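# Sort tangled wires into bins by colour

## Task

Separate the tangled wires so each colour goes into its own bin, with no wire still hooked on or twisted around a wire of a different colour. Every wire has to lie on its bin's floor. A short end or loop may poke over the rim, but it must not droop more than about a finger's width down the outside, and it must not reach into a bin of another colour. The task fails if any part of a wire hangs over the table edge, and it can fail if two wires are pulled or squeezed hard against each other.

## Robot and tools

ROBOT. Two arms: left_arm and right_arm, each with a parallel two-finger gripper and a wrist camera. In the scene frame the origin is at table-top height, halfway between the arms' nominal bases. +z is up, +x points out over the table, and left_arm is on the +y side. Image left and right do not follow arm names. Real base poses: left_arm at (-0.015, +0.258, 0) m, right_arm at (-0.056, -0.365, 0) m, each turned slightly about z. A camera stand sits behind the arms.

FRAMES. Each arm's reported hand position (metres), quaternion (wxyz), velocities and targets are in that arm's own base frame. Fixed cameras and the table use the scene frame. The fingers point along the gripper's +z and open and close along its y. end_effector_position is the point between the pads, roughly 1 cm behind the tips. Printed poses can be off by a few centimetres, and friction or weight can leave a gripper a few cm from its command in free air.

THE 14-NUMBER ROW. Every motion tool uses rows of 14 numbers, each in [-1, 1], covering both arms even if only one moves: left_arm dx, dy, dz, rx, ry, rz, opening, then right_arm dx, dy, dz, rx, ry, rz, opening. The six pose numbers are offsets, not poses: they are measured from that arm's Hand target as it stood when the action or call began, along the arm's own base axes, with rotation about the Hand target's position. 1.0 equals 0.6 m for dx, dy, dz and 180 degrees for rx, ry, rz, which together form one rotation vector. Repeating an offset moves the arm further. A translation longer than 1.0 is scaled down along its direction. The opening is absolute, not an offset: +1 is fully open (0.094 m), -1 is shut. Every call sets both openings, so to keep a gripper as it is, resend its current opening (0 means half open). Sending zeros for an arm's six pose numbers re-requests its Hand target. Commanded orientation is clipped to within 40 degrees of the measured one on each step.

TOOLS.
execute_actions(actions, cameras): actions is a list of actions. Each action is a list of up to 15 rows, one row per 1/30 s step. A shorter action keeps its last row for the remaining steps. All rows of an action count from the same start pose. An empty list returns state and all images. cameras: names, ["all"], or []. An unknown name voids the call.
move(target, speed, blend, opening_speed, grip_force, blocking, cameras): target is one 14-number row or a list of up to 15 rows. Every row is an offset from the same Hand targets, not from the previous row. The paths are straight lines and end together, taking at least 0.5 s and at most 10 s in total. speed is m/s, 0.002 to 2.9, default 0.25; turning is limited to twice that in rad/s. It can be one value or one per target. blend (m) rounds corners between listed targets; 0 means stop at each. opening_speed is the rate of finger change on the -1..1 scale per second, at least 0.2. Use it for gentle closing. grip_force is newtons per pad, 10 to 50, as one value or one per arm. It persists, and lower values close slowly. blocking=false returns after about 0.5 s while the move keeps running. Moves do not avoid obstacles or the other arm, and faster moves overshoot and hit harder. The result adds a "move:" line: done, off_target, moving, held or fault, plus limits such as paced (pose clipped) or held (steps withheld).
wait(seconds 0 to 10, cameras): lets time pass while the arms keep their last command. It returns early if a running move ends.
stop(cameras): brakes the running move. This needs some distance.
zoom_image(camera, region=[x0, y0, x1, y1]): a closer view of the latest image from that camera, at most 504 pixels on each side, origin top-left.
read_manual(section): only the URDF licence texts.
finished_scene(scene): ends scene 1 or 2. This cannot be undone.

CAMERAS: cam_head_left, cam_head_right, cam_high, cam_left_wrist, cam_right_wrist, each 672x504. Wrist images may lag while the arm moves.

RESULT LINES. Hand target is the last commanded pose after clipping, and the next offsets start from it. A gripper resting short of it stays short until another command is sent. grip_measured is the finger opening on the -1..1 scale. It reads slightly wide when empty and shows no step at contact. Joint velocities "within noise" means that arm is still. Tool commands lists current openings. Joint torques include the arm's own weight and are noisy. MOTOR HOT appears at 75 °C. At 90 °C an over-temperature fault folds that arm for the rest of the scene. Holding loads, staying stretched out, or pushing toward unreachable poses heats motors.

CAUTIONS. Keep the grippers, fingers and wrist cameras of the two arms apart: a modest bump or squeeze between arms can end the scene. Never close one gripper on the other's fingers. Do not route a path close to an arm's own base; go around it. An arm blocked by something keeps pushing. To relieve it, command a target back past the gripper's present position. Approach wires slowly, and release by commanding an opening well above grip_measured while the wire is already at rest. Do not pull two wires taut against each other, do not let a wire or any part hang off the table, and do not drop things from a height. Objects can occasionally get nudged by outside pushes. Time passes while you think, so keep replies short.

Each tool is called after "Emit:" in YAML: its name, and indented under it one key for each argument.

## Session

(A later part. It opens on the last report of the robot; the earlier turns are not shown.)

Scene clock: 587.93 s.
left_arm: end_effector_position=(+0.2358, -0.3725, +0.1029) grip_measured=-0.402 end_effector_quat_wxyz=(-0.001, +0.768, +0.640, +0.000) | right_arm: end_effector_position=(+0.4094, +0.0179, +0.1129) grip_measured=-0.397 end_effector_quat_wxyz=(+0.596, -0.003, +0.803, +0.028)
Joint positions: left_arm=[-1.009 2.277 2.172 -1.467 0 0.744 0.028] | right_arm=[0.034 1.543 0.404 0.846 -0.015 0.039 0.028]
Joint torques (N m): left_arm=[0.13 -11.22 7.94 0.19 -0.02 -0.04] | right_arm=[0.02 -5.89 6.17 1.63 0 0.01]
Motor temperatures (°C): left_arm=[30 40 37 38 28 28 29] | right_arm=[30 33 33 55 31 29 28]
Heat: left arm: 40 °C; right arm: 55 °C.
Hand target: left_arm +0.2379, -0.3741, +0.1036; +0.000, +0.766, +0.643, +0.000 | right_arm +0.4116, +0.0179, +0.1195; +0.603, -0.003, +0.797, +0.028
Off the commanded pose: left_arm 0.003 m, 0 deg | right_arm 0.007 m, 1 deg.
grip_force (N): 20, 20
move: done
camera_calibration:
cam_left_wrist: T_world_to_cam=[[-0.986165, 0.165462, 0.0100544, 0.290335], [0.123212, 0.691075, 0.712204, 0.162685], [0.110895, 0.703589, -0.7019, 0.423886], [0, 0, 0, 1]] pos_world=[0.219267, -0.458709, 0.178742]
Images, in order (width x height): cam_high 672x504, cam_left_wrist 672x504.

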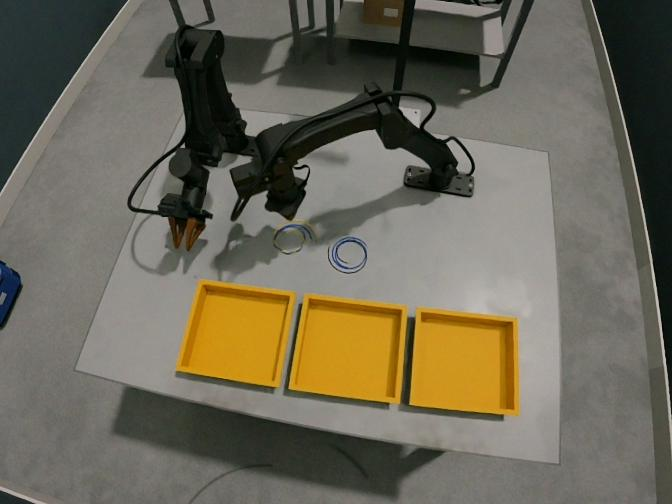

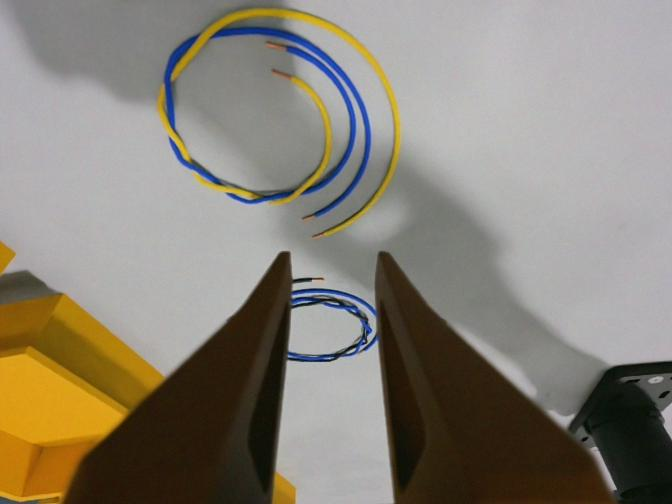

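Emit:
move:
  target:
    - [0.030,0.1818,0.03,0,0,0.594,-0.66,-0.3483,0.3488,0.04,-0.4565,0.1066,0.3991,-0.68]
    - [0.030,0.1818,0.011,0,0,0.594,-0.66,-0.3483,0.3488,-0.0742,-0.4565,0.1066,0.3991,-0.68]
  speed: [0.2,0.12]
  blend: [0.01,0]
  cameras: ["cam_right_wrist","cam_left_wrist","cam_high"]

Scene clock: 736.53 s.
left_arm: end_effector_position=(+0.2541, -0.2663, +0.0980) grip_measured=-0.657 end_effector_quat_wxyz=(-0.013, -0.053, +0.998, +0.015) | right_arm: end_effector_position=(+0.2027, +0.2266, +0.0779) grip_measured=-0.677 end_effector_quat_wxyz=(-0.210, +0.789, -0.558, +0.146)
Joint positions: left_arm=[-0.811 1.986 1.699 -1.324 0.001 -0.916 0.016] | right_arm=[1.022 1.344 0.794 -0.602 0.314 -0.957 0.015]
Joint torques (N m): left_arm=[0.35 -13.01 5.29 0.31 -0.03 -0.09] | right_arm=[0.2 -4.04 5.42 1 0.16 -0.05]
Motor temperatures (°C): left_arm=[30 45 36 35 28 28 29] | right_arm=[30 33 34 55 31 29 28]
Heat: left arm: 45 °C; right arm: 55 °C.
Hand target: left_arm +0.2559, -0.2650, +0.1101; +0.000, -0.060, +0.998, +0.000 | right_arm +0.2027, +0.2272, +0.0750; -0.212, +0.791, -0.554, +0.148
Off the commanded pose: left_arm 0.012 m, 2 deg | right_arm 0.003 m, 1 deg.
grip_force (N): 20, 20
move: off_target (left_arm)
camera_calibration:
cam_left_wrist: T_world_to_cam=[[0.120301, -0.99248, -0.0226011, -0.295436], [-0.677771, -0.0987467, 0.728612, 0.0821277], [-0.725365, -0.0723345, -0.684554, 0.347885], [0, 0, 0, 1]] pos_world=[0.343549, -0.259941, 0.17163]
cam_right_wrist: T_world_to_cam=[[0.796602, 0.302857, 0.523166, -0.273801], [-0.103192, -0.784615, 0.611335, 0.15966], [0.595631, -0.540977, -0.593773, 0.16539], [0, 0, 0, 1]] pos_world=[0.136075, 0.297666, 0.143842]
Images, in order (width x height): cam_high 672x504, cam_left_wrist 672x504, cam_right_wrist 672x504.

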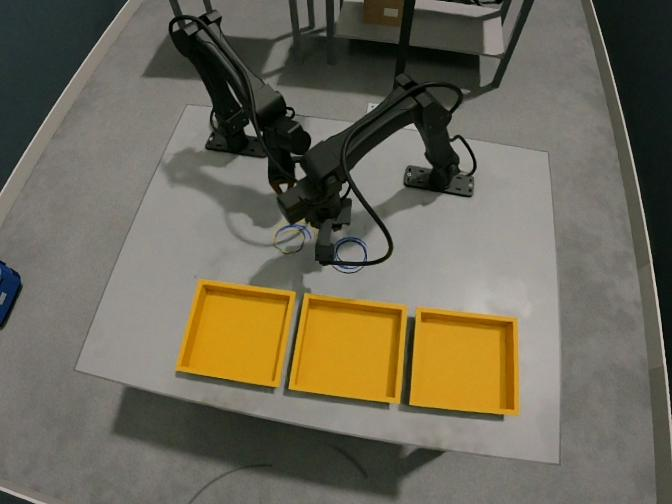

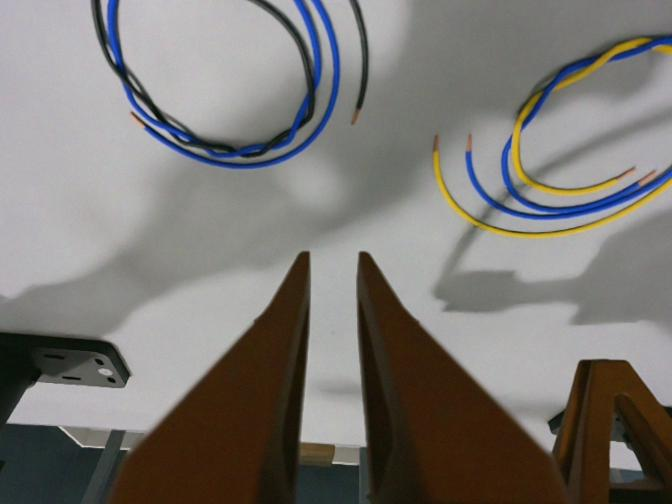

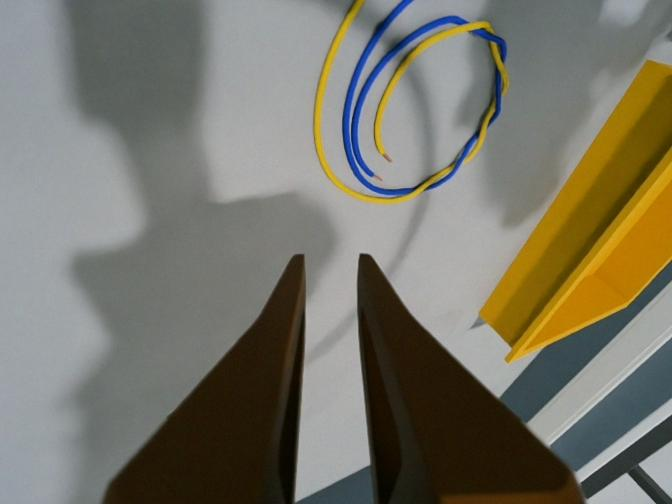

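Emit:
move:
  target: [0,0,0,0,0,0,-0.66,0.0248,0.0092,-0.0717,0,0,0,-0.76]
  speed: 0.1
  cameras: ["cam_right_wrist"]

Emit:
zoom_image:
  camera: "cam_right_wrist"
  region: [260, 120, 460, 270]

Scene clock: 752.87 s.
left_arm: end_effector_position=(+0.2541, -0.2663, +0.0980) grip_measured=-0.657 end_effector_quat_wxyz=(-0.013, -0.053, +0.998, +0.015) | right_arm: end_effector_position=(+0.2178, +0.2332, +0.0359) grip_measured=-0.757 end_effector_quat_wxyz=(-0.212, +0.790, -0.555, +0.151)
Joint positions: left_arm=[-0.811 1.986 1.699 -1.324 0.001 -0.916 0.016] | right_arm=[0.99 1.474 0.712 -0.376 0.31 -0.995 0.011]
Joint torques (N m): left_arm=[0.34 -13.03 5.26 0.3 -0.04 -0.1] | right_arm=[-0.43 -4.78 5.14 1.01 0.06 -0.03]
Heat: left arm: 47 °C; right arm: 51 °C.
Hand target: left_arm +0.2559, -0.2650, +0.1101; +0.000, -0.060, +0.998, +0.000 | right_arm +0.2175, +0.2327, +0.0319; -0.212, +0.791, -0.554, +0.148
Off the commanded pose: left_arm 0.012 m, 2 deg | right_arm 0.004 m, 0 deg.
grip_force (N): 20, 20
move: off_target (left_arm)
camera_calibration:
cam_right_wrist: T_world_to_cam=[[0.78996, 0.307656, 0.530387, -0.265874], [-0.107673, -0.781963, 0.613954, 0.192335], [0.60363, -0.542108, -0.584594, 0.133143], [0, 0, 0, 1]] pos_world=[0.150371, 0.304374, 0.100766]
Images, in order (width x height): cam_right_wrist 672x504.

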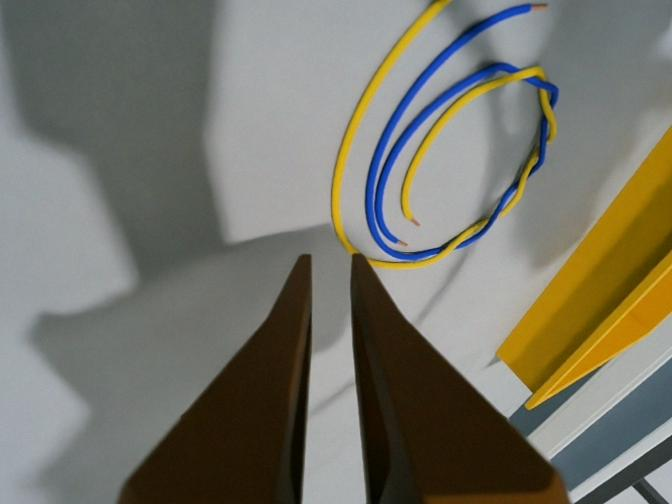

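Scaled by 2.520 from the camera's 672x504 image, which has a finer 960x720 frame.

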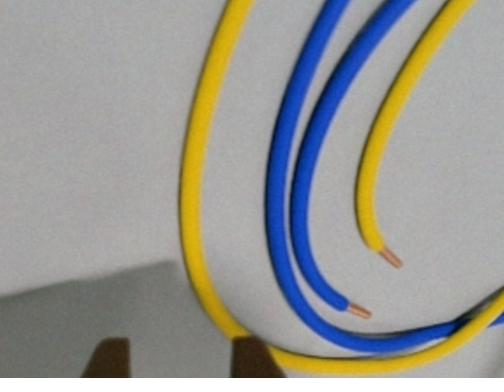

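Emit:
move:
  target: [0,0,0,0,0,0,-0.66,0.004,0.0017,-0.0232,0,0,0,-0.76]
  speed: 0.07
  cameras: ["cam_right_wrist"]

Emit:
zoom_image:
  camera: "cam_right_wrist"
  region: [260, 150, 420, 270]

Scene clock: 761.17 s.
left_arm: end_effector_position=(+0.2541, -0.2663, +0.0980) grip_measured=-0.657 end_effector_quat_wxyz=(-0.013, -0.053, +0.998, +0.015) | right_arm: end_effector_position=(+0.2204, +0.2349, +0.0225) grip_measured=-0.757 end_effector_quat_wxyz=(-0.213, +0.790, -0.555, +0.151)
Joint positions: left_arm=[-0.811 1.986 1.699 -1.324 0.001 -0.916 0.016] | right_arm=[0.984 1.517 0.687 -0.305 0.307 -1.001 0.011]
Joint torques (N m): left_arm=[0.38 -13.01 5.27 0.3 -0.03 -0.09] | right_arm=[-0.35 -4.85 4.79 0.95 0.04 -0.05]
Motor temperatures (°C): left_arm=[30 47 37 35 28 28 29] | right_arm=[30 33 34 50 31 29 28]
Heat: left arm: 47 °C; right arm: 50 °C.
Hand target: left_arm +0.2559, -0.2650, +0.1101; +0.000, -0.060, +0.998, +0.000 | right_arm +0.2200, +0.2338, +0.0181; -0.212, +0.791, -0.554, +0.148
Off the commanded pose: left_arm 0.012 m, 2 deg | right_arm 0.005 m, 0 deg.
grip_force (N): 20, 20
move: off_target (left_arm)
camera_calibration:
cam_right_wrist: T_world_to_cam=[[0.789168, 0.307356, 0.531739, -0.261193], [-0.10765, -0.783151, 0.612443, 0.202513], [0.60467, -0.540562, -0.584951, 0.124126], [0, 0, 0, 1]] pos_world=[0.152871, 0.305975, 0.0874663]
Images, in order (width x height): cam_right_wrist 672x504.

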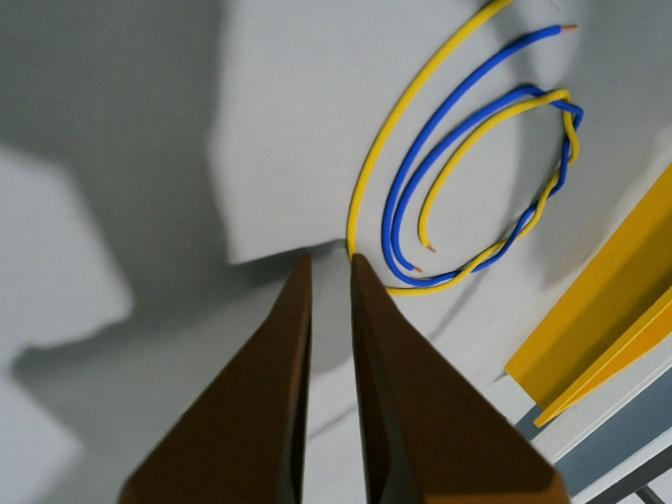

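Scaled by 3.150 from the camera's 672x504 image, which has a finer 960x720 frame.

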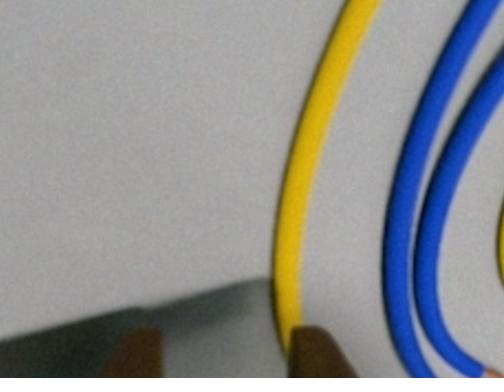

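Emit:
move:
  target:
    - [0,0,0,0,0,0,-0.66,0.0055,0.002,0.02,0,0,0,-0.76]
    - [0,0,0,0,0,0,-0.66,0.0055,0.002,-0.003,0,0,0,-0.76]
  speed: [0.07,0.05]
  cameras: ["cam_right_wrist"]

Emit:
zoom_image:
  camera: "cam_right_wrist"
  region: [260, 150, 420, 270]

Scene clock: 773.80 s.
left_arm: end_effector_position=(+0.2541, -0.2663, +0.0980) grip_measured=-0.657 end_effector_quat_wxyz=(-0.013, -0.053, +0.998, +0.015) | right_arm: end_effector_position=(+0.2227, +0.2345, +0.0193) grip_measured=-0.757 end_effector_quat_wxyz=(-0.210, +0.791, -0.555, +0.151)
Joint positions: left_arm=[-0.811 1.986 1.699 -1.324 0.001 -0.916 0.016] | right_arm=[0.976 1.531 0.687 -0.293 0.304 -1.01 0.011]
Joint torques (N m): left_arm=[0.35 -13.01 5.27 0.31 -0.03 -0.09] | right_arm=[-0.35 -4.71 5.26 1.04 0.08 -0.03]
Heat: left arm: 48 °C; right arm: 49 °C.
Hand target: left_arm +0.2559, -0.2650, +0.1101; +0.000, -0.060, +0.998, +0.000 | right_arm +0.2232, +0.2349, +0.0162; -0.212, +0.791, -0.554, +0.148
Off the commanded pose: left_arm 0.012 m, 2 deg | right_arm 0.003 m, 0 deg.
grip_force (N): 20, 20
move: off_target (left_arm)
camera_calibration:
cam_right_wrist: T_world_to_cam=[[0.790387, 0.309762, 0.528523, -0.261794], [-0.105923, -0.780645, 0.615933, 0.203362], [0.603382, -0.542808, -0.5842, 0.121461], [0, 0, 0, 1]] pos_world=[0.155172, 0.305778, 0.0840643]
Images, in order (width x height): cam_right_wrist 672x504.

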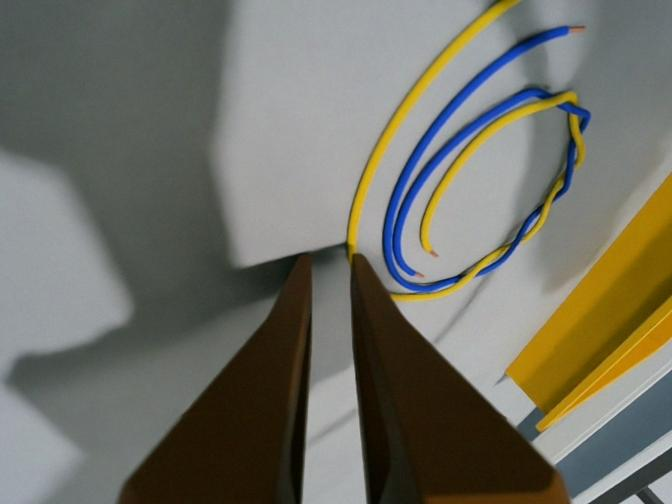

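Scaled by 3.150 from the camera's 672x504 image, which has a finer 960x720 frame.

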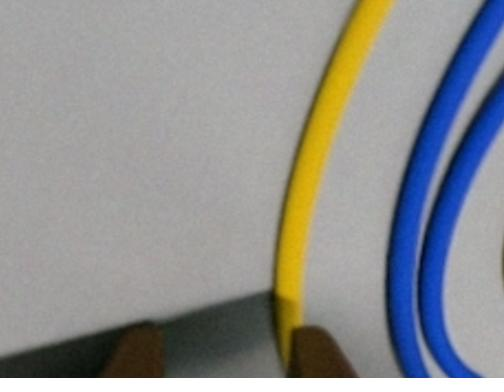

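Emit:
move:
  target:
    - [0,0,0,0,0,0,-0.66,0.0068,0.0023,0.02,0,0,0,-0.76]
    - [0,0,0,0,0,0,-0.66,0.0075,0.0026,0.0,0,0,0,-0.84]
    - [0,0,0,0,0,0,-0.66,0.0075,0.0026,-0.0137,0,0,0,-0.84]
  speed: [0.07,0.05,0.05]
  cameras: ["cam_right_wrist"]

Emit:
zoom_image:
  camera: "cam_right_wrist"
  region: [280, 180, 420, 280]

Scene clock: 812.47 s.
left_arm: end_effector_position=(+0.2541, -0.2663, +0.0980) grip_measured=-0.657 end_effector_quat_wxyz=(-0.013, -0.053, +0.998, +0.015) | right_arm: end_effector_position=(+0.2307, +0.2408, +0.0178) grip_measured=-0.837 end_effector_quat_wxyz=(-0.223, +0.787, -0.554, +0.153)
Joint positions: left_arm=[-0.811 1.986 1.699 -1.324 0.001 -0.916 0.016] | right_arm=[0.966 1.558 0.691 -0.24 0.303 -1.02 0.008]
Joint torques (N m): left_arm=[0.35 -13 5.26 0.31 -0.03 -0.09] | right_arm=[-0.58 -4.15 4.55 0.91 0.05 -0.06]
Heat: left arm: 49 °C; right arm: 48 °C.
Hand target: left_arm +0.2559, -0.2650, +0.1101; +0.000, -0.060, +0.998, +0.000 | right_arm +0.2278, +0.2365, +0.0080; -0.212, +0.791, -0.554, +0.148
Off the commanded pose: left_arm 0.012 m, 2 deg | right_arm 0.011 m, 1 deg.
grip_force (N): 20, 20
move: off_target (left_arm, right_arm)
camera_calibration:
cam_right_wrist: T_world_to_cam=[[0.780793, 0.298753, 0.548734, -0.264806], [-0.11722, -0.792628, 0.598331, 0.215785], [0.613695, -0.531495, -0.583859, 0.114049], [0, 0, 0, 1]] pos_world=[0.162061, 0.310766, 0.0827856]
Images, in order (width x height): cam_right_wrist 672x504.

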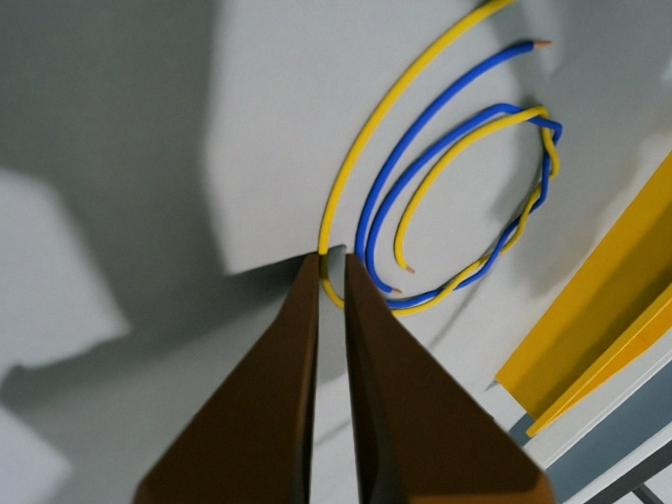

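Scaled by 3.600 from the camera's 672x504 image, which has a finer 960x720 frame.

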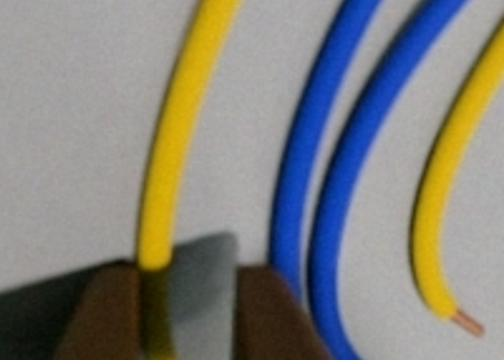

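Emit:
move:
  target: [0,0,0,0,0,0,-0.66,-0.003,-0.001,0,0,0,0,-1]
  opening_speed: 0.3
  cameras: ["cam_right_wrist"]

Emit:
zoom_image:
  camera: "cam_right_wrist"
  region: [280, 180, 420, 280]

Scene clock: 818.90 s.
left_arm: end_effector_position=(+0.2541, -0.2663, +0.0980) grip_measured=-0.657 end_effector_quat_wxyz=(-0.013, -0.053, +0.998, +0.015) | right_arm: end_effector_position=(+0.2304, +0.2405, +0.0167) grip_measured=-0.994 end_effector_quat_wxyz=(-0.223, +0.787, -0.554, +0.153)
Joint positions: left_arm=[-0.811 1.986 1.699 -1.324 0.001 -0.916 0.016] | right_arm=[0.966 1.56 0.688 -0.237 0.302 -1.02 0]
Joint torques (N m): left_arm=[0.36 -13.04 5.27 0.32 -0.03 -0.09] | right_arm=[-0.06 -4.82 4.25 0.92 0.05 0.01]
Heat: left arm: 49 °C; right arm: 47 °C.
Hand target: left_arm +0.2559, -0.2650, +0.1101; +0.000, -0.060, +0.998, +0.000 | right_arm +0.2260, +0.2360, +0.0081; -0.212, +0.791, -0.554, +0.148
Off the commanded pose: left_arm 0.012 m, 2 deg | right_arm 0.011 m, 1 deg.
grip_force (N): 20, 20
move: off_target (left_arm, right_arm)
camera_calibration:
cam_right_wrist: T_world_to_cam=[[0.781392, 0.299266, 0.5476, -0.264126], [-0.116223, -0.792365, 0.598874, 0.215904], [0.613122, -0.5316, -0.584366, 0.113709], [0, 0, 0, 1]] pos_world=[0.161762, 0.310566, 0.0817835]
Images, in order (width x height): cam_right_wrist 672x504.

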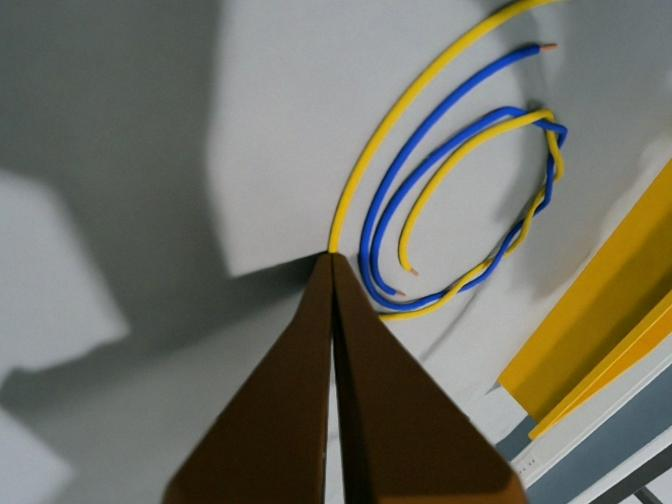

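Scaled by 3.600 from the camera's 672x504 image, which has a finer 960x720 frame.

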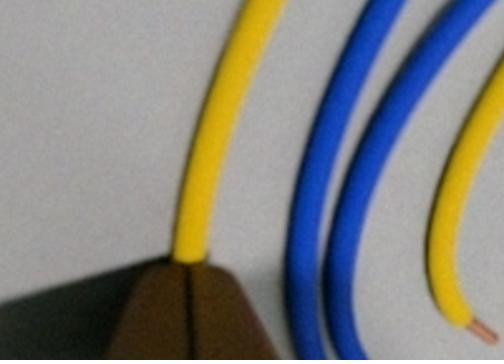

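Emit:
move:
  target:
    - [0,0,0,0,0,0,-0.66,-0.0235,-0.0085,0.0433,0,0,0,-0.8]
    - [0,0,0,0,0,0,-0.66,0.0117,0.0067,0.0615,-0.0544,0.1574,-0.0108,-0.72]
  speed: [0.08,0.1]
  blend: [0.005,0]
  cameras: ["cam_right_wrist"]

Emit:
zoom_image:
  camera: "cam_right_wrist"
  region: [230, 100, 430, 270]

Scene clock: 835.67 s.
left_arm: end_effector_position=(+0.2541, -0.2663, +0.0980) grip_measured=-0.657 end_effector_quat_wxyz=(-0.013, -0.053, +0.998, +0.015) | right_arm: end_effector_position=(+0.2246, +0.2332, +0.0363) grip_measured=-0.803 end_effector_quat_wxyz=(-0.102, +0.804, -0.581, +0.078)
Joint positions: left_arm=[-0.811 1.986 1.699 -1.324 0.001 -0.916 0.016] | right_arm=[0.88 1.644 0.986 -0.697 0.141 -1.025 0.009]
Joint torques (N m): left_arm=[0.36 -13.01 5.3 0.3 -0.03 -0.09] | right_arm=[0.05 -6.69 5.78 0.46 0.07 0.01]
Heat: left arm: 50 °C; right arm: 46 °C.
Hand target: left_arm +0.2559, -0.2650, +0.1101; +0.000, -0.060, +0.998, +0.000 | right_arm +0.2239, +0.2329, +0.0362; -0.101, +0.804, -0.581, +0.078 (not the last commanded pose)
Tool commands: left_gripper/opening=-0.66 right_gripper/opening=-0.8
Off the commanded pose: left_arm 0.012 m, 2 deg | right_arm 0.014 m, 15 deg.
grip_force (N): 20, 20
move: held (right_arm; a check stopped the path), off_target (left_arm); path passed 1 of 2 targets; target 2's new opening was not sent; limits=held
pose unreachable (right arm): on one or more control steps of this call, first in action 0 (counted from 0), this arm could not follow its commanded pose, so it was not sent that pose on those steps. It may still have moved: this result reports where it is.
cause: moving toward the commanded pose would bring a part of the arm too close to another arm (this arm's wrist (the part past joint 4) and the left arm's gripper housing, along the way the arms are being sent, or toward where that arm still pushes).
camera_calibration:
cam_right_wrist: T_world_to_cam=[[0.903205, 0.320594, 0.285377, -0.290976], [0.0378912, -0.721853, 0.691008, 0.143286], [0.427533, -0.613309, -0.664129, 0.188381], [0, 0, 0, 1]] pos_world=[0.176842, 0.312252, 0.109136]
Images, in order (width x height): cam_right_wrist 672x504.

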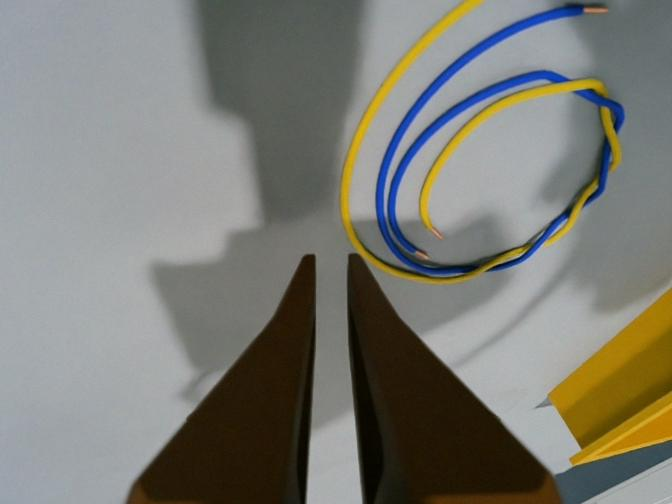

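Scaled by 2.520 from the camera's 672x504 image, which has a finer 960x720 frame.

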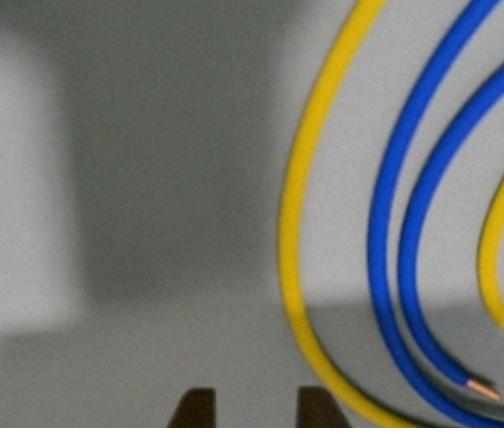

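Emit:
move:
  target: [0,0,0,0,0,0,-0.66,0.0083,0.003,-0.0437,0,0,0,-0.78]
  speed: 0.07
  cameras: ["cam_right_wrist"]

Emit:
zoom_image:
  camera: "cam_right_wrist"
  region: [280, 180, 420, 280]

Scene clock: 845.97 s.
left_arm: end_effector_position=(+0.2541, -0.2663, +0.0980) grip_measured=-0.657 end_effector_quat_wxyz=(-0.013, -0.053, +0.998, +0.015) | right_arm: end_effector_position=(+0.2297, +0.2374, +0.0173) grip_measured=-0.783 end_effector_quat_wxyz=(-0.106, +0.802, -0.582, +0.079)
Joint positions: left_arm=[-0.811 1.986 1.699 -1.324 0.001 -0.916 0.016] | right_arm=[0.876 1.695 0.956 -0.607 0.142 -1.026 0.01]
Joint torques (N m): left_arm=[0.39 -13.01 5.23 0.31 -0.03 -0.09] | right_arm=[-0.53 -5.82 4.49 0.67 0.05 -0.09]
Heat: left arm: 50 °C; right arm: 46 °C.
Hand target: left_arm +0.2558, -0.2649, +0.1099; +0.000, -0.060, +0.998, +0.001 (last step not sent: back at the drive's target) | right_arm +0.2289, +0.2346, +0.0099; -0.101, +0.804, -0.581, +0.078
Off the commanded pose: left_arm 0.012 m, 2 deg | right_arm 0.008 m, 1 deg.
previous command not reached (left arm): moving toward its pose would have brought a part of the arm too close to another arm.
led back after a hold (left arm): the arm was led back toward your command in small steps, so it may still be short of it.
grip_force (N): 20, 20
move: held (left_arm); limits=held
pose unreachable (left arm): on one or more control steps of this call, first in action 0 (counted from 0), this arm could not follow its commanded pose, so it was not sent that pose on those steps. On the call's last step it was still not sent that pose. It may still have moved: this result reports where it is.
cause: moving toward the commanded pose would bring a part of the arm too close to another arm (this arm's gripper housing and the right arm's wrist (the part past joint 4), under 1 mm apart when this arm was first held).
camera_calibration:
cam_right_wrist: T_world_to_cam=[[0.902257, 0.316157, 0.293217, -0.290388], [0.0313824, -0.72635, 0.686609, 0.161966], [0.430054, -0.610296, -0.665276, 0.174822], [0, 0, 0, 1]] pos_world=[0.181739, 0.316146, 0.090244]
Images, in order (width x height): cam_right_wrist 672x504.

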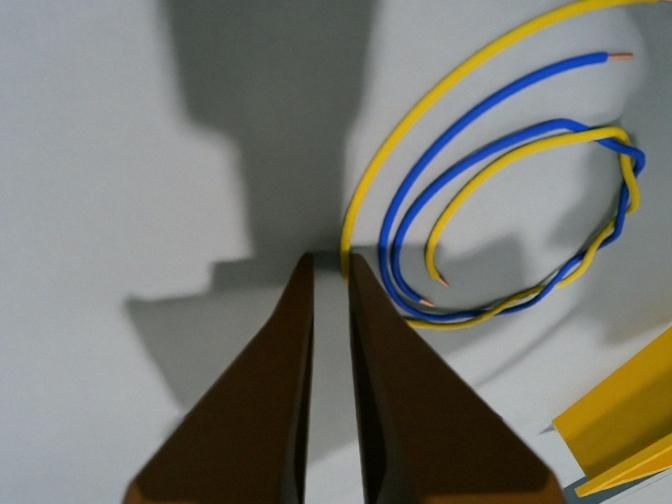

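Scaled by 3.600 from the camera's 672x504 image, which has a finer 960x720 frame.

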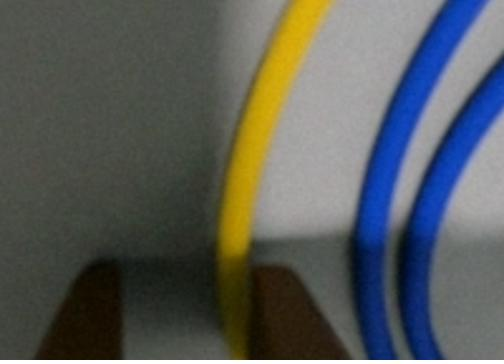

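Emit:
move:
  target: [0,0.083,0,0,0,0,-0.66,0,0,0,0,0,0,-1]
  opening_speed: 0.3
  cameras: ["cam_right_wrist"]

Emit:
zoom_image:
  camera: "cam_right_wrist"
  region: [280, 180, 420, 280]

Scene clock: 851.80 s.
left_arm: end_effector_position=(+0.2563, -0.2150, +0.1026) grip_measured=-0.657 end_effector_quat_wxyz=(-0.012, -0.063, +0.998, +0.010) | right_arm: end_effector_position=(+0.2301, +0.2379, +0.0174) grip_measured=-0.996 end_effector_quat_wxyz=(-0.107, +0.802, -0.582, +0.079)
Joint positions: left_arm=[-0.699 1.843 1.525 -1.283 0.003 -0.825 0.016] | right_arm=[0.876 1.695 0.956 -0.605 0.142 -1.026 0]
Joint torques (N m): left_arm=[-0.31 -11.07 5.08 0.35 -0.05 0.04] | right_arm=[-0.34 -5.96 4.46 0.69 0.05 -0.06]
Motor temperatures (°C): left_arm=[30 50 36 34 28 28 29] | right_arm=[30 33 34 45 31 29 28]
Heat: left arm: 50 °C; right arm: 45 °C.
Hand target: left_arm +0.2558, -0.2150, +0.1099; +0.000, -0.060, +0.998, +0.000 | right_arm +0.2289, +0.2347, +0.0099; -0.101, +0.804, -0.581, +0.078
Off the commanded pose: left_arm 0.007 m, 2 deg | right_arm 0.008 m, 1 deg.
held back during your reply time or a wait (left arm), on 1 control step: a part of the arm was too close to another arm, or the arm's last command would have brought one too close.
led back after a hold (left arm): the arm was led back toward your command in small steps, so it may still be short of it.
grip_force (N): 20, 20
move: done
camera_calibration:
cam_right_wrist: T_world_to_cam=[[0.901736, 0.315538, 0.295477, -0.290788], [0.0301602, -0.727779, 0.685148, 0.162847], [0.431233, -0.608911, -0.665782, 0.174531], [0, 0, 0, 1]] pos_world=[0.182039, 0.316545, 0.090546]
Images, in order (width x height): cam_right_wrist 672x504.

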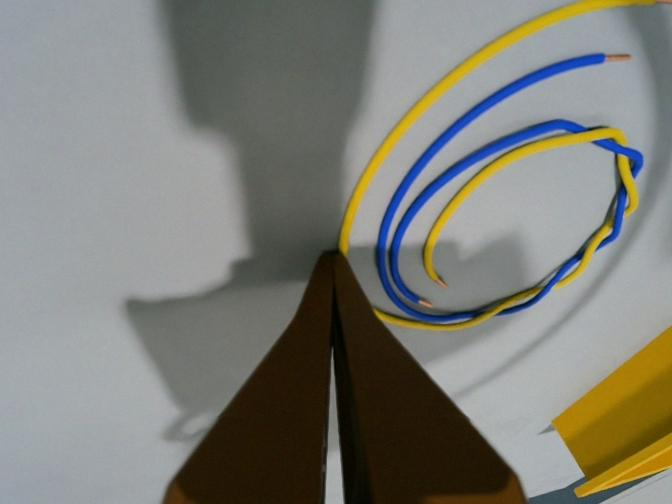

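Scaled by 3.600 from the camera's 672x504 image, which has a finer 960x720 frame.

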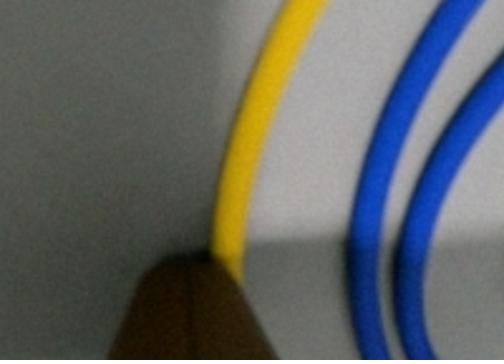

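Emit:
move:
  target:
    - [0,0,0,0,0,0,-0.66,0.003,0.001,0.004,0,0,0,-0.78]
    - [0,0,0,0,0,0,-0.66,0.0095,0.0035,-0.0217,0,0,0,-0.78]
  speed: [0.06,0.05]
  cameras: ["cam_right_wrist"]

Emit:
zoom_image:
  camera: "cam_right_wrist"
  region: [280, 180, 420, 280]

Scene clock: 861.37 s.
left_arm: end_effector_position=(+0.2564, -0.2150, +0.1026) grip_measured=-0.657 end_effector_quat_wxyz=(-0.012, -0.063, +0.998, +0.010) | right_arm: end_effector_position=(+0.2308, +0.2373, +0.0158) grip_measured=-0.783 end_effector_quat_wxyz=(-0.105, +0.804, -0.580, +0.079)
Joint positions: left_arm=[-0.699 1.843 1.525 -1.283 0.003 -0.825 0.016] | right_arm=[0.874 1.701 0.956 -0.602 0.142 -1.035 0.01]
Joint torques (N m): left_arm=[-0.32 -11.04 5.09 0.33 -0.05 0.03] | right_arm=[-1.06 -3.25 3.75 1.06 0.01 -0.03]
Heat: left arm: 47 °C; right arm: 45 °C.
Hand target: left_arm +0.2558, -0.2151, +0.1099; +0.000, -0.060, +0.998, +0.000 | right_arm +0.2346, +0.2368, -0.0030; -0.101, +0.804, -0.581, +0.078
Off the commanded pose: left_arm 0.007 m, 2 deg | right_arm 0.019 m, 1 deg.
grip_force (N): 20, 20
move: off_target (right_arm)
camera_calibration:
cam_right_wrist: T_world_to_cam=[[0.900095, 0.322913, 0.292501, -0.291964], [0.0359414, -0.724087, 0.688771, 0.161243], [0.43421, -0.609446, -0.663353, 0.172165], [0, 0, 0, 1]] pos_world=[0.182244, 0.315959, 0.0885464]
Images, in order (width x height): cam_right_wrist 672x504.

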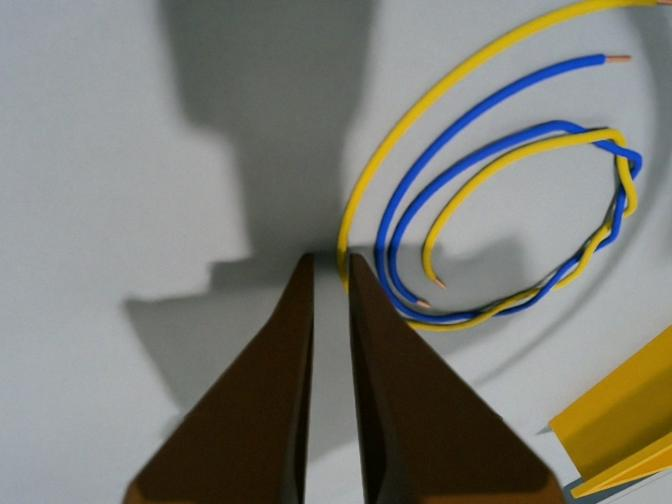

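Scaled by 3.600 from the camera's 672x504 image, which has a finer 960x720 frame.

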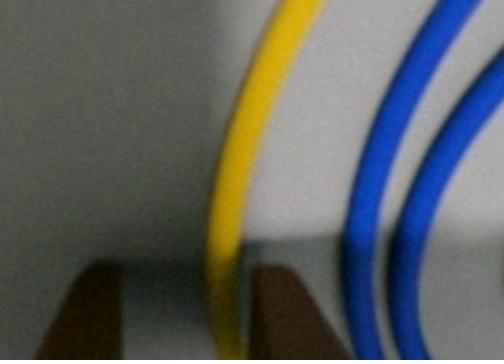

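Emit:
move:
  target: [0,0,0,0,0,0,-0.66,0,0,-0.006,0,0,0,-1]
  opening_speed: 0.25
  cameras: ["cam_right_wrist"]

Emit:
zoom_image:
  camera: "cam_right_wrist"
  region: [280, 180, 420, 280]

Scene clock: 871.80 s.
left_arm: end_effector_position=(+0.2564, -0.2150, +0.1026) grip_measured=-0.657 end_effector_quat_wxyz=(-0.012, -0.063, +0.998, +0.010) | right_arm: end_effector_position=(+0.2340, +0.2397, +0.0148) grip_measured=-0.976 end_effector_quat_wxyz=(-0.111, +0.803, -0.580, +0.082)
Joint positions: left_arm=[-0.699 1.843 1.525 -1.283 0.003 -0.825 0.016] | right_arm=[0.873 1.708 0.956 -0.583 0.146 -1.036 0.001]
Joint torques (N m): left_arm=[-0.32 -11.03 5.08 0.34 -0.05 0.02] | right_arm=[-0.95 -3.18 3.12 1.08 0.02 -0.06]
Heat: left arm: 46 °C; right arm: 45 °C.
Hand target: left_arm +0.2558, -0.2151, +0.1099; +0.000, -0.060, +0.998, +0.000 | right_arm +0.2346, +0.2368, -0.0067; -0.101, +0.804, -0.581, +0.078
Off the commanded pose: left_arm 0.007 m, 2 deg | right_arm 0.022 m, 1 deg.
grip_force (N): 20, 20
move: off_target (right_arm)
camera_calibration:
cam_right_wrist: T_world_to_cam=[[0.897087, 0.319998, 0.30469, -0.294152], [0.0277437, -0.729005, 0.683946, 0.166636], [0.440982, -0.605105, -0.662859, 0.168977], [0, 0, 0, 1]] pos_world=[0.184741, 0.317856, 0.0876632]
Images, in order (width x height): cam_right_wrist 672x504.

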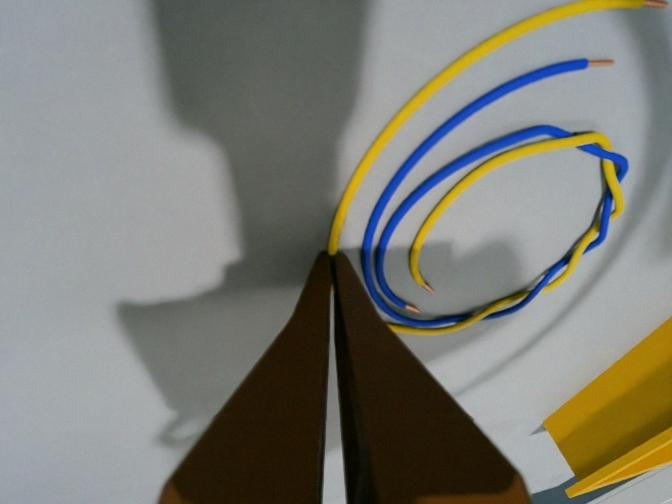

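Scaled by 3.600 from the camera's 672x504 image, which has a finer 960x720 frame.

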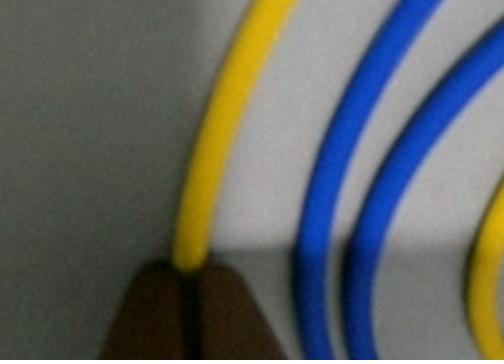

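Emit:
move:
  target: [0,0,0,0,0,0,-0.7,0,0,0.061,0.038,-0.1044,0,-1]
  speed: 0.08
  cameras: ["cam_right_wrist","cam_left_wrist"]

Scene clock: 885.47 s.
left_arm: end_effector_position=(+0.2564, -0.2150, +0.1026) grip_measured=-0.697 end_effector_quat_wxyz=(-0.012, -0.063, +0.998, +0.010) | right_arm: end_effector_position=(+0.2344, +0.2352, +0.0252) grip_measured=-0.987 end_effector_quat_wxyz=(-0.227, +0.781, -0.555, +0.173)
Joint positions: left_arm=[-0.699 1.843 1.525 -1.283 0.003 -0.825 0.014] | right_arm=[0.969 1.533 0.686 -0.25 0.346 -1.021 0.001]
Joint torques (N m): left_arm=[-0.34 -11.02 5.11 0.34 -0.05 0.02] | right_arm=[0.35 -7.35 4.79 1.02 0.2 0.14]
Motor temperatures (°C): left_arm=[30 45 36 33 28 28 29] | right_arm=[30 33 33 45 31 29 28]
Heat: left arm: 45 °C; right arm: 45 °C.
Hand target: left_arm +0.2558, -0.2151, +0.1099; +0.000, -0.060, +0.998, +0.000 | right_arm +0.2346, +0.2367, +0.0299; -0.242, +0.773, -0.560, +0.173
Off the commanded pose: left_arm 0.007 m, 2 deg | right_arm 0.005 m, 2 deg.
grip_force (N): 20, 20
move: done
camera_calibration:
cam_left_wrist: T_world_to_cam=[[0.140886, -0.989958, -0.0116123, -0.250663], [-0.678054, -0.105031, 0.727469, 0.0841997], [-0.721383, -0.0946164, -0.686042, 0.350733], [0, 0, 0, 1]] pos_world=[0.34542, -0.206118, 0.176454]
cam_right_wrist: T_world_to_cam=[[0.764726, 0.293936, 0.573407, -0.265869], [-0.151894, -0.782581, 0.603735, 0.21305], [0.626197, -0.548789, -0.553812, 0.113463], [0, 0, 0, 1]] pos_world=[0.164628, 0.307145, 0.0866623]
Images, in order (width x height): cam_left_wrist 672x504, cam_right_wrist 672x504.

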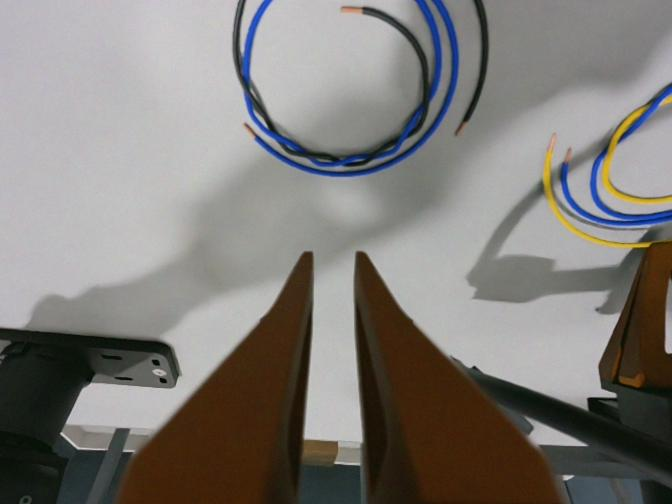

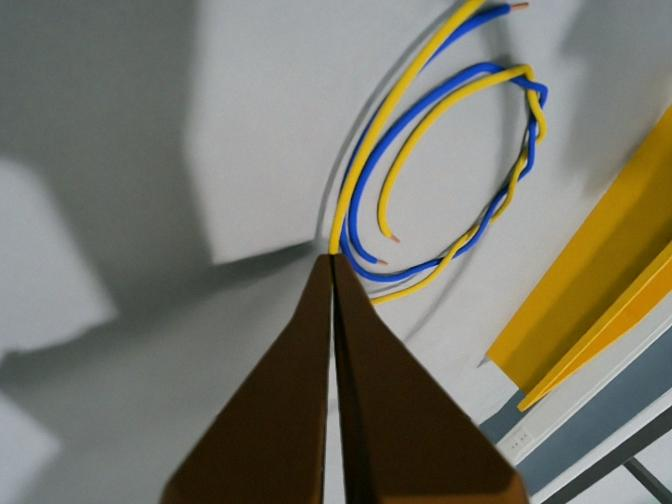

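Emit:
move:
  target: [-0.0213,-0.1998,-0.07,0,0,0,-0.7,0,0,0,0,0,0,-1]
  speed: 0.12
  cameras: ["cam_left_wrist"]

Emit:
zoom_image:
  camera: "cam_left_wrist"
  region: [220, 60, 520, 280]

Scene clock: 905.10 s.
left_arm: end_effector_position=(+0.2418, -0.3308, +0.0725) grip_measured=-0.698 end_effector_quat_wxyz=(+0.000, -0.058, +0.998, -0.004) | right_arm: end_effector_position=(+0.2347, +0.2351, +0.0253) grip_measured=-0.987 end_effector_quat_wxyz=(-0.227, +0.781, -0.556, +0.174)
Joint positions: left_arm=[-0.94 2.116 1.791 -1.239 0.003 -1.056 0.014] | right_arm=[0.969 1.533 0.686 -0.25 0.347 -1.02 0.001]
Joint torques (N m): left_arm=[-0.58 -8.96 8.05 0.28 -0.05 -0.11] | right_arm=[0.51 -7.25 4.78 1.04 0.18 0.16]
Heat: left arm: 44 °C; right arm: 45 °C.
Hand target: left_arm +0.2429, -0.3350, +0.0679; +0.000, -0.060, +0.998, +0.000 | right_arm +0.2346, +0.2367, +0.0299; -0.242, +0.773, -0.560, +0.173
Off the commanded pose: left_arm 0.006 m, 1 deg | right_arm 0.005 m, 2 deg.
grip_force (N): 20, 20
move: done
camera_calibration:
cam_left_wrist: T_world_to_cam=[[0.130646, -0.991283, 0.0170446, -0.363532], [-0.698259, -0.0797952, 0.711384, 0.0985368], [-0.703822, -0.104841, -0.702597, 0.302107], [0, 0, 0, 1]] pos_world=[0.328928, -0.320827, 0.148358]
Images, in order (width x height): cam_left_wrist 672x504.

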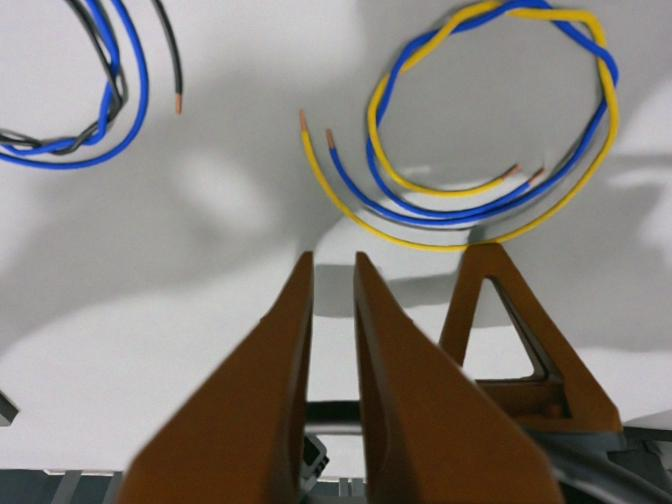

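Scaled by 1.680 from the camera's 672x504 image, which has a finer 960x720 frame.

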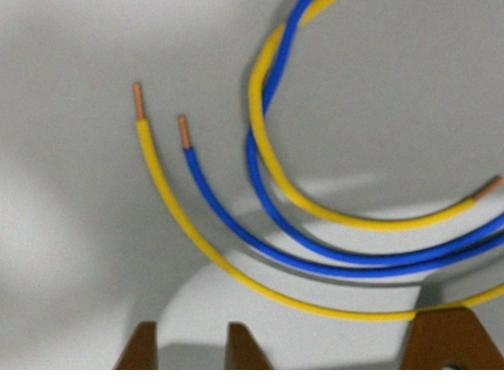

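Emit:
move:
  target: [-0.0057,-0.005,-0.0632,0,0,0.1,-0.76,0,0,0,0,0,0,-1]
  speed: 0.1
  cameras: ["cam_left_wrist"]

Emit:
zoom_image:
  camera: "cam_left_wrist"
  region: [260, 130, 420, 270]

Scene clock: 928.77 s.
left_arm: end_effector_position=(+0.2460, -0.3389, +0.0455) grip_measured=-0.758 end_effector_quat_wxyz=(+0.006, -0.216, +0.976, -0.018) | right_arm: end_effector_position=(+0.2333, +0.2335, +0.0235) grip_measured=-0.987 end_effector_quat_wxyz=(-0.224, +0.782, -0.555, +0.174)
Joint positions: left_arm=[-0.944 2.136 1.714 -1.111 0.003 -1.379 0.011] | right_arm=[0.97 1.533 0.68 -0.25 0.347 -1.02 0.001]
Joint torques (N m): left_arm=[-1.13 -8.73 5.18 0.46 -0.06 -0.1] | right_arm=[0.35 -7.38 5.2 1.03 0.2 0.16]
Heat: left arm: 44 °C; right arm: 45 °C.
Hand target: left_arm +0.2396, -0.3379, +0.0300; +0.000, -0.215, +0.977, +0.000 | right_arm +0.2346, +0.2367, +0.0300; -0.242, +0.773, -0.560, +0.173
Off the commanded pose: left_arm 0.017 m, 2 deg | right_arm 0.007 m, 2 deg.
grip_force (N): 20, 20
move: off_target (left_arm)
camera_calibration:
cam_left_wrist: T_world_to_cam=[[0.434722, -0.899349, 0.0467746, -0.416615], [-0.649018, -0.276864, 0.708605, 0.0412697], [-0.624333, -0.338404, -0.704053, 0.18662], [0, 0, 0, 1]] pos_world=[0.32441, -0.300104, 0.121633]
Images, in order (width x height): cam_left_wrist 672x504.

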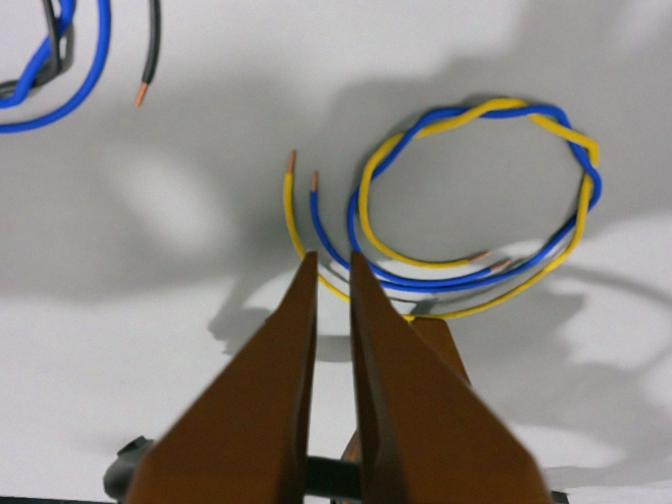

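Scaled by 3.150 from the camera's 672x504 image, which has a finer 960x720 frame.

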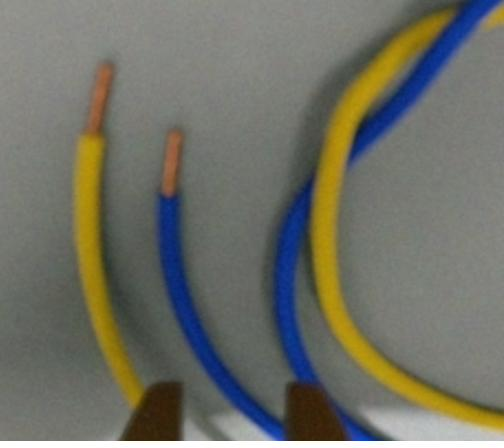

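Emit:
move:
  target: [-0.0045,0.0018,-0.0283,0,0,0,-0.76,0,0,0,0,0,0,-1]
  speed: 0.08
  cameras: ["cam_left_wrist"]

Emit:
zoom_image:
  camera: "cam_left_wrist"
  region: [260, 150, 420, 270]

Scene clock: 940.87 s.
left_arm: end_effector_position=(+0.2450, -0.3402, +0.0295) grip_measured=-0.758 end_effector_quat_wxyz=(+0.008, -0.216, +0.976, -0.022) | right_arm: end_effector_position=(+0.2320, +0.2330, +0.0228) grip_measured=-0.987 end_effector_quat_wxyz=(-0.222, +0.783, -0.554, +0.173)
Joint positions: left_arm=[-0.948 2.143 1.659 -1.04 0.003 -1.383 0.011] | right_arm=[0.972 1.533 0.68 -0.256 0.347 -1.02 0.001]
Joint torques (N m): left_arm=[-1.11 -8.65 5.01 0.39 -0.05 -0.11] | right_arm=[0.25 -7.28 4.98 1.09 0.18 0.14]
Heat: left arm: 44 °C; right arm: 45 °C.
Hand target: left_arm +0.2369, -0.3369, +0.0131; +0.000, -0.215, +0.977, +0.000 | right_arm +0.2347, +0.2367, +0.0300; -0.242, +0.773, -0.560, +0.173
Off the commanded pose: left_arm 0.019 m, 3 deg | right_arm 0.009 m, 3 deg.
grip_force (N): 20, 20
move: off_target (left_arm, right_arm)
camera_calibration:
cam_left_wrist: T_world_to_cam=[[0.435092, -0.898633, 0.0561539, -0.416768], [-0.652632, -0.271791, 0.707249, 0.0541229], [-0.620295, -0.344366, -0.704731, 0.171315], [0, 0, 0, 1]] pos_world=[0.32292, -0.300816, 0.105856]
Images, in order (width x height): cam_left_wrist 672x504.

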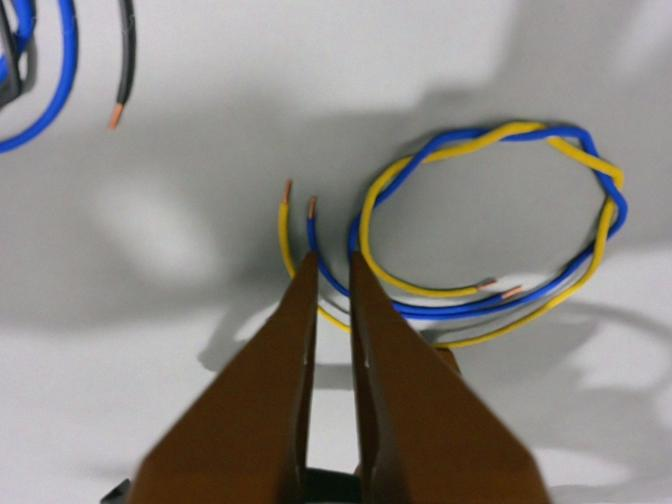

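Scaled by 3.150 from the camera's 672x504 image, which has a finer 960x720 frame.

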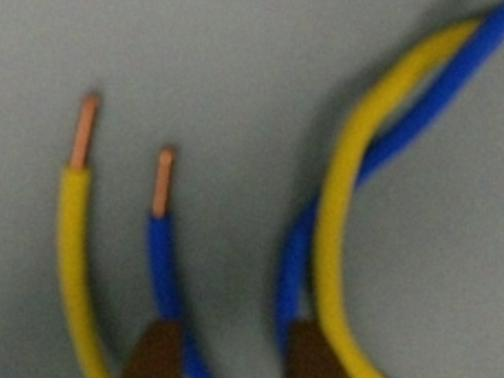

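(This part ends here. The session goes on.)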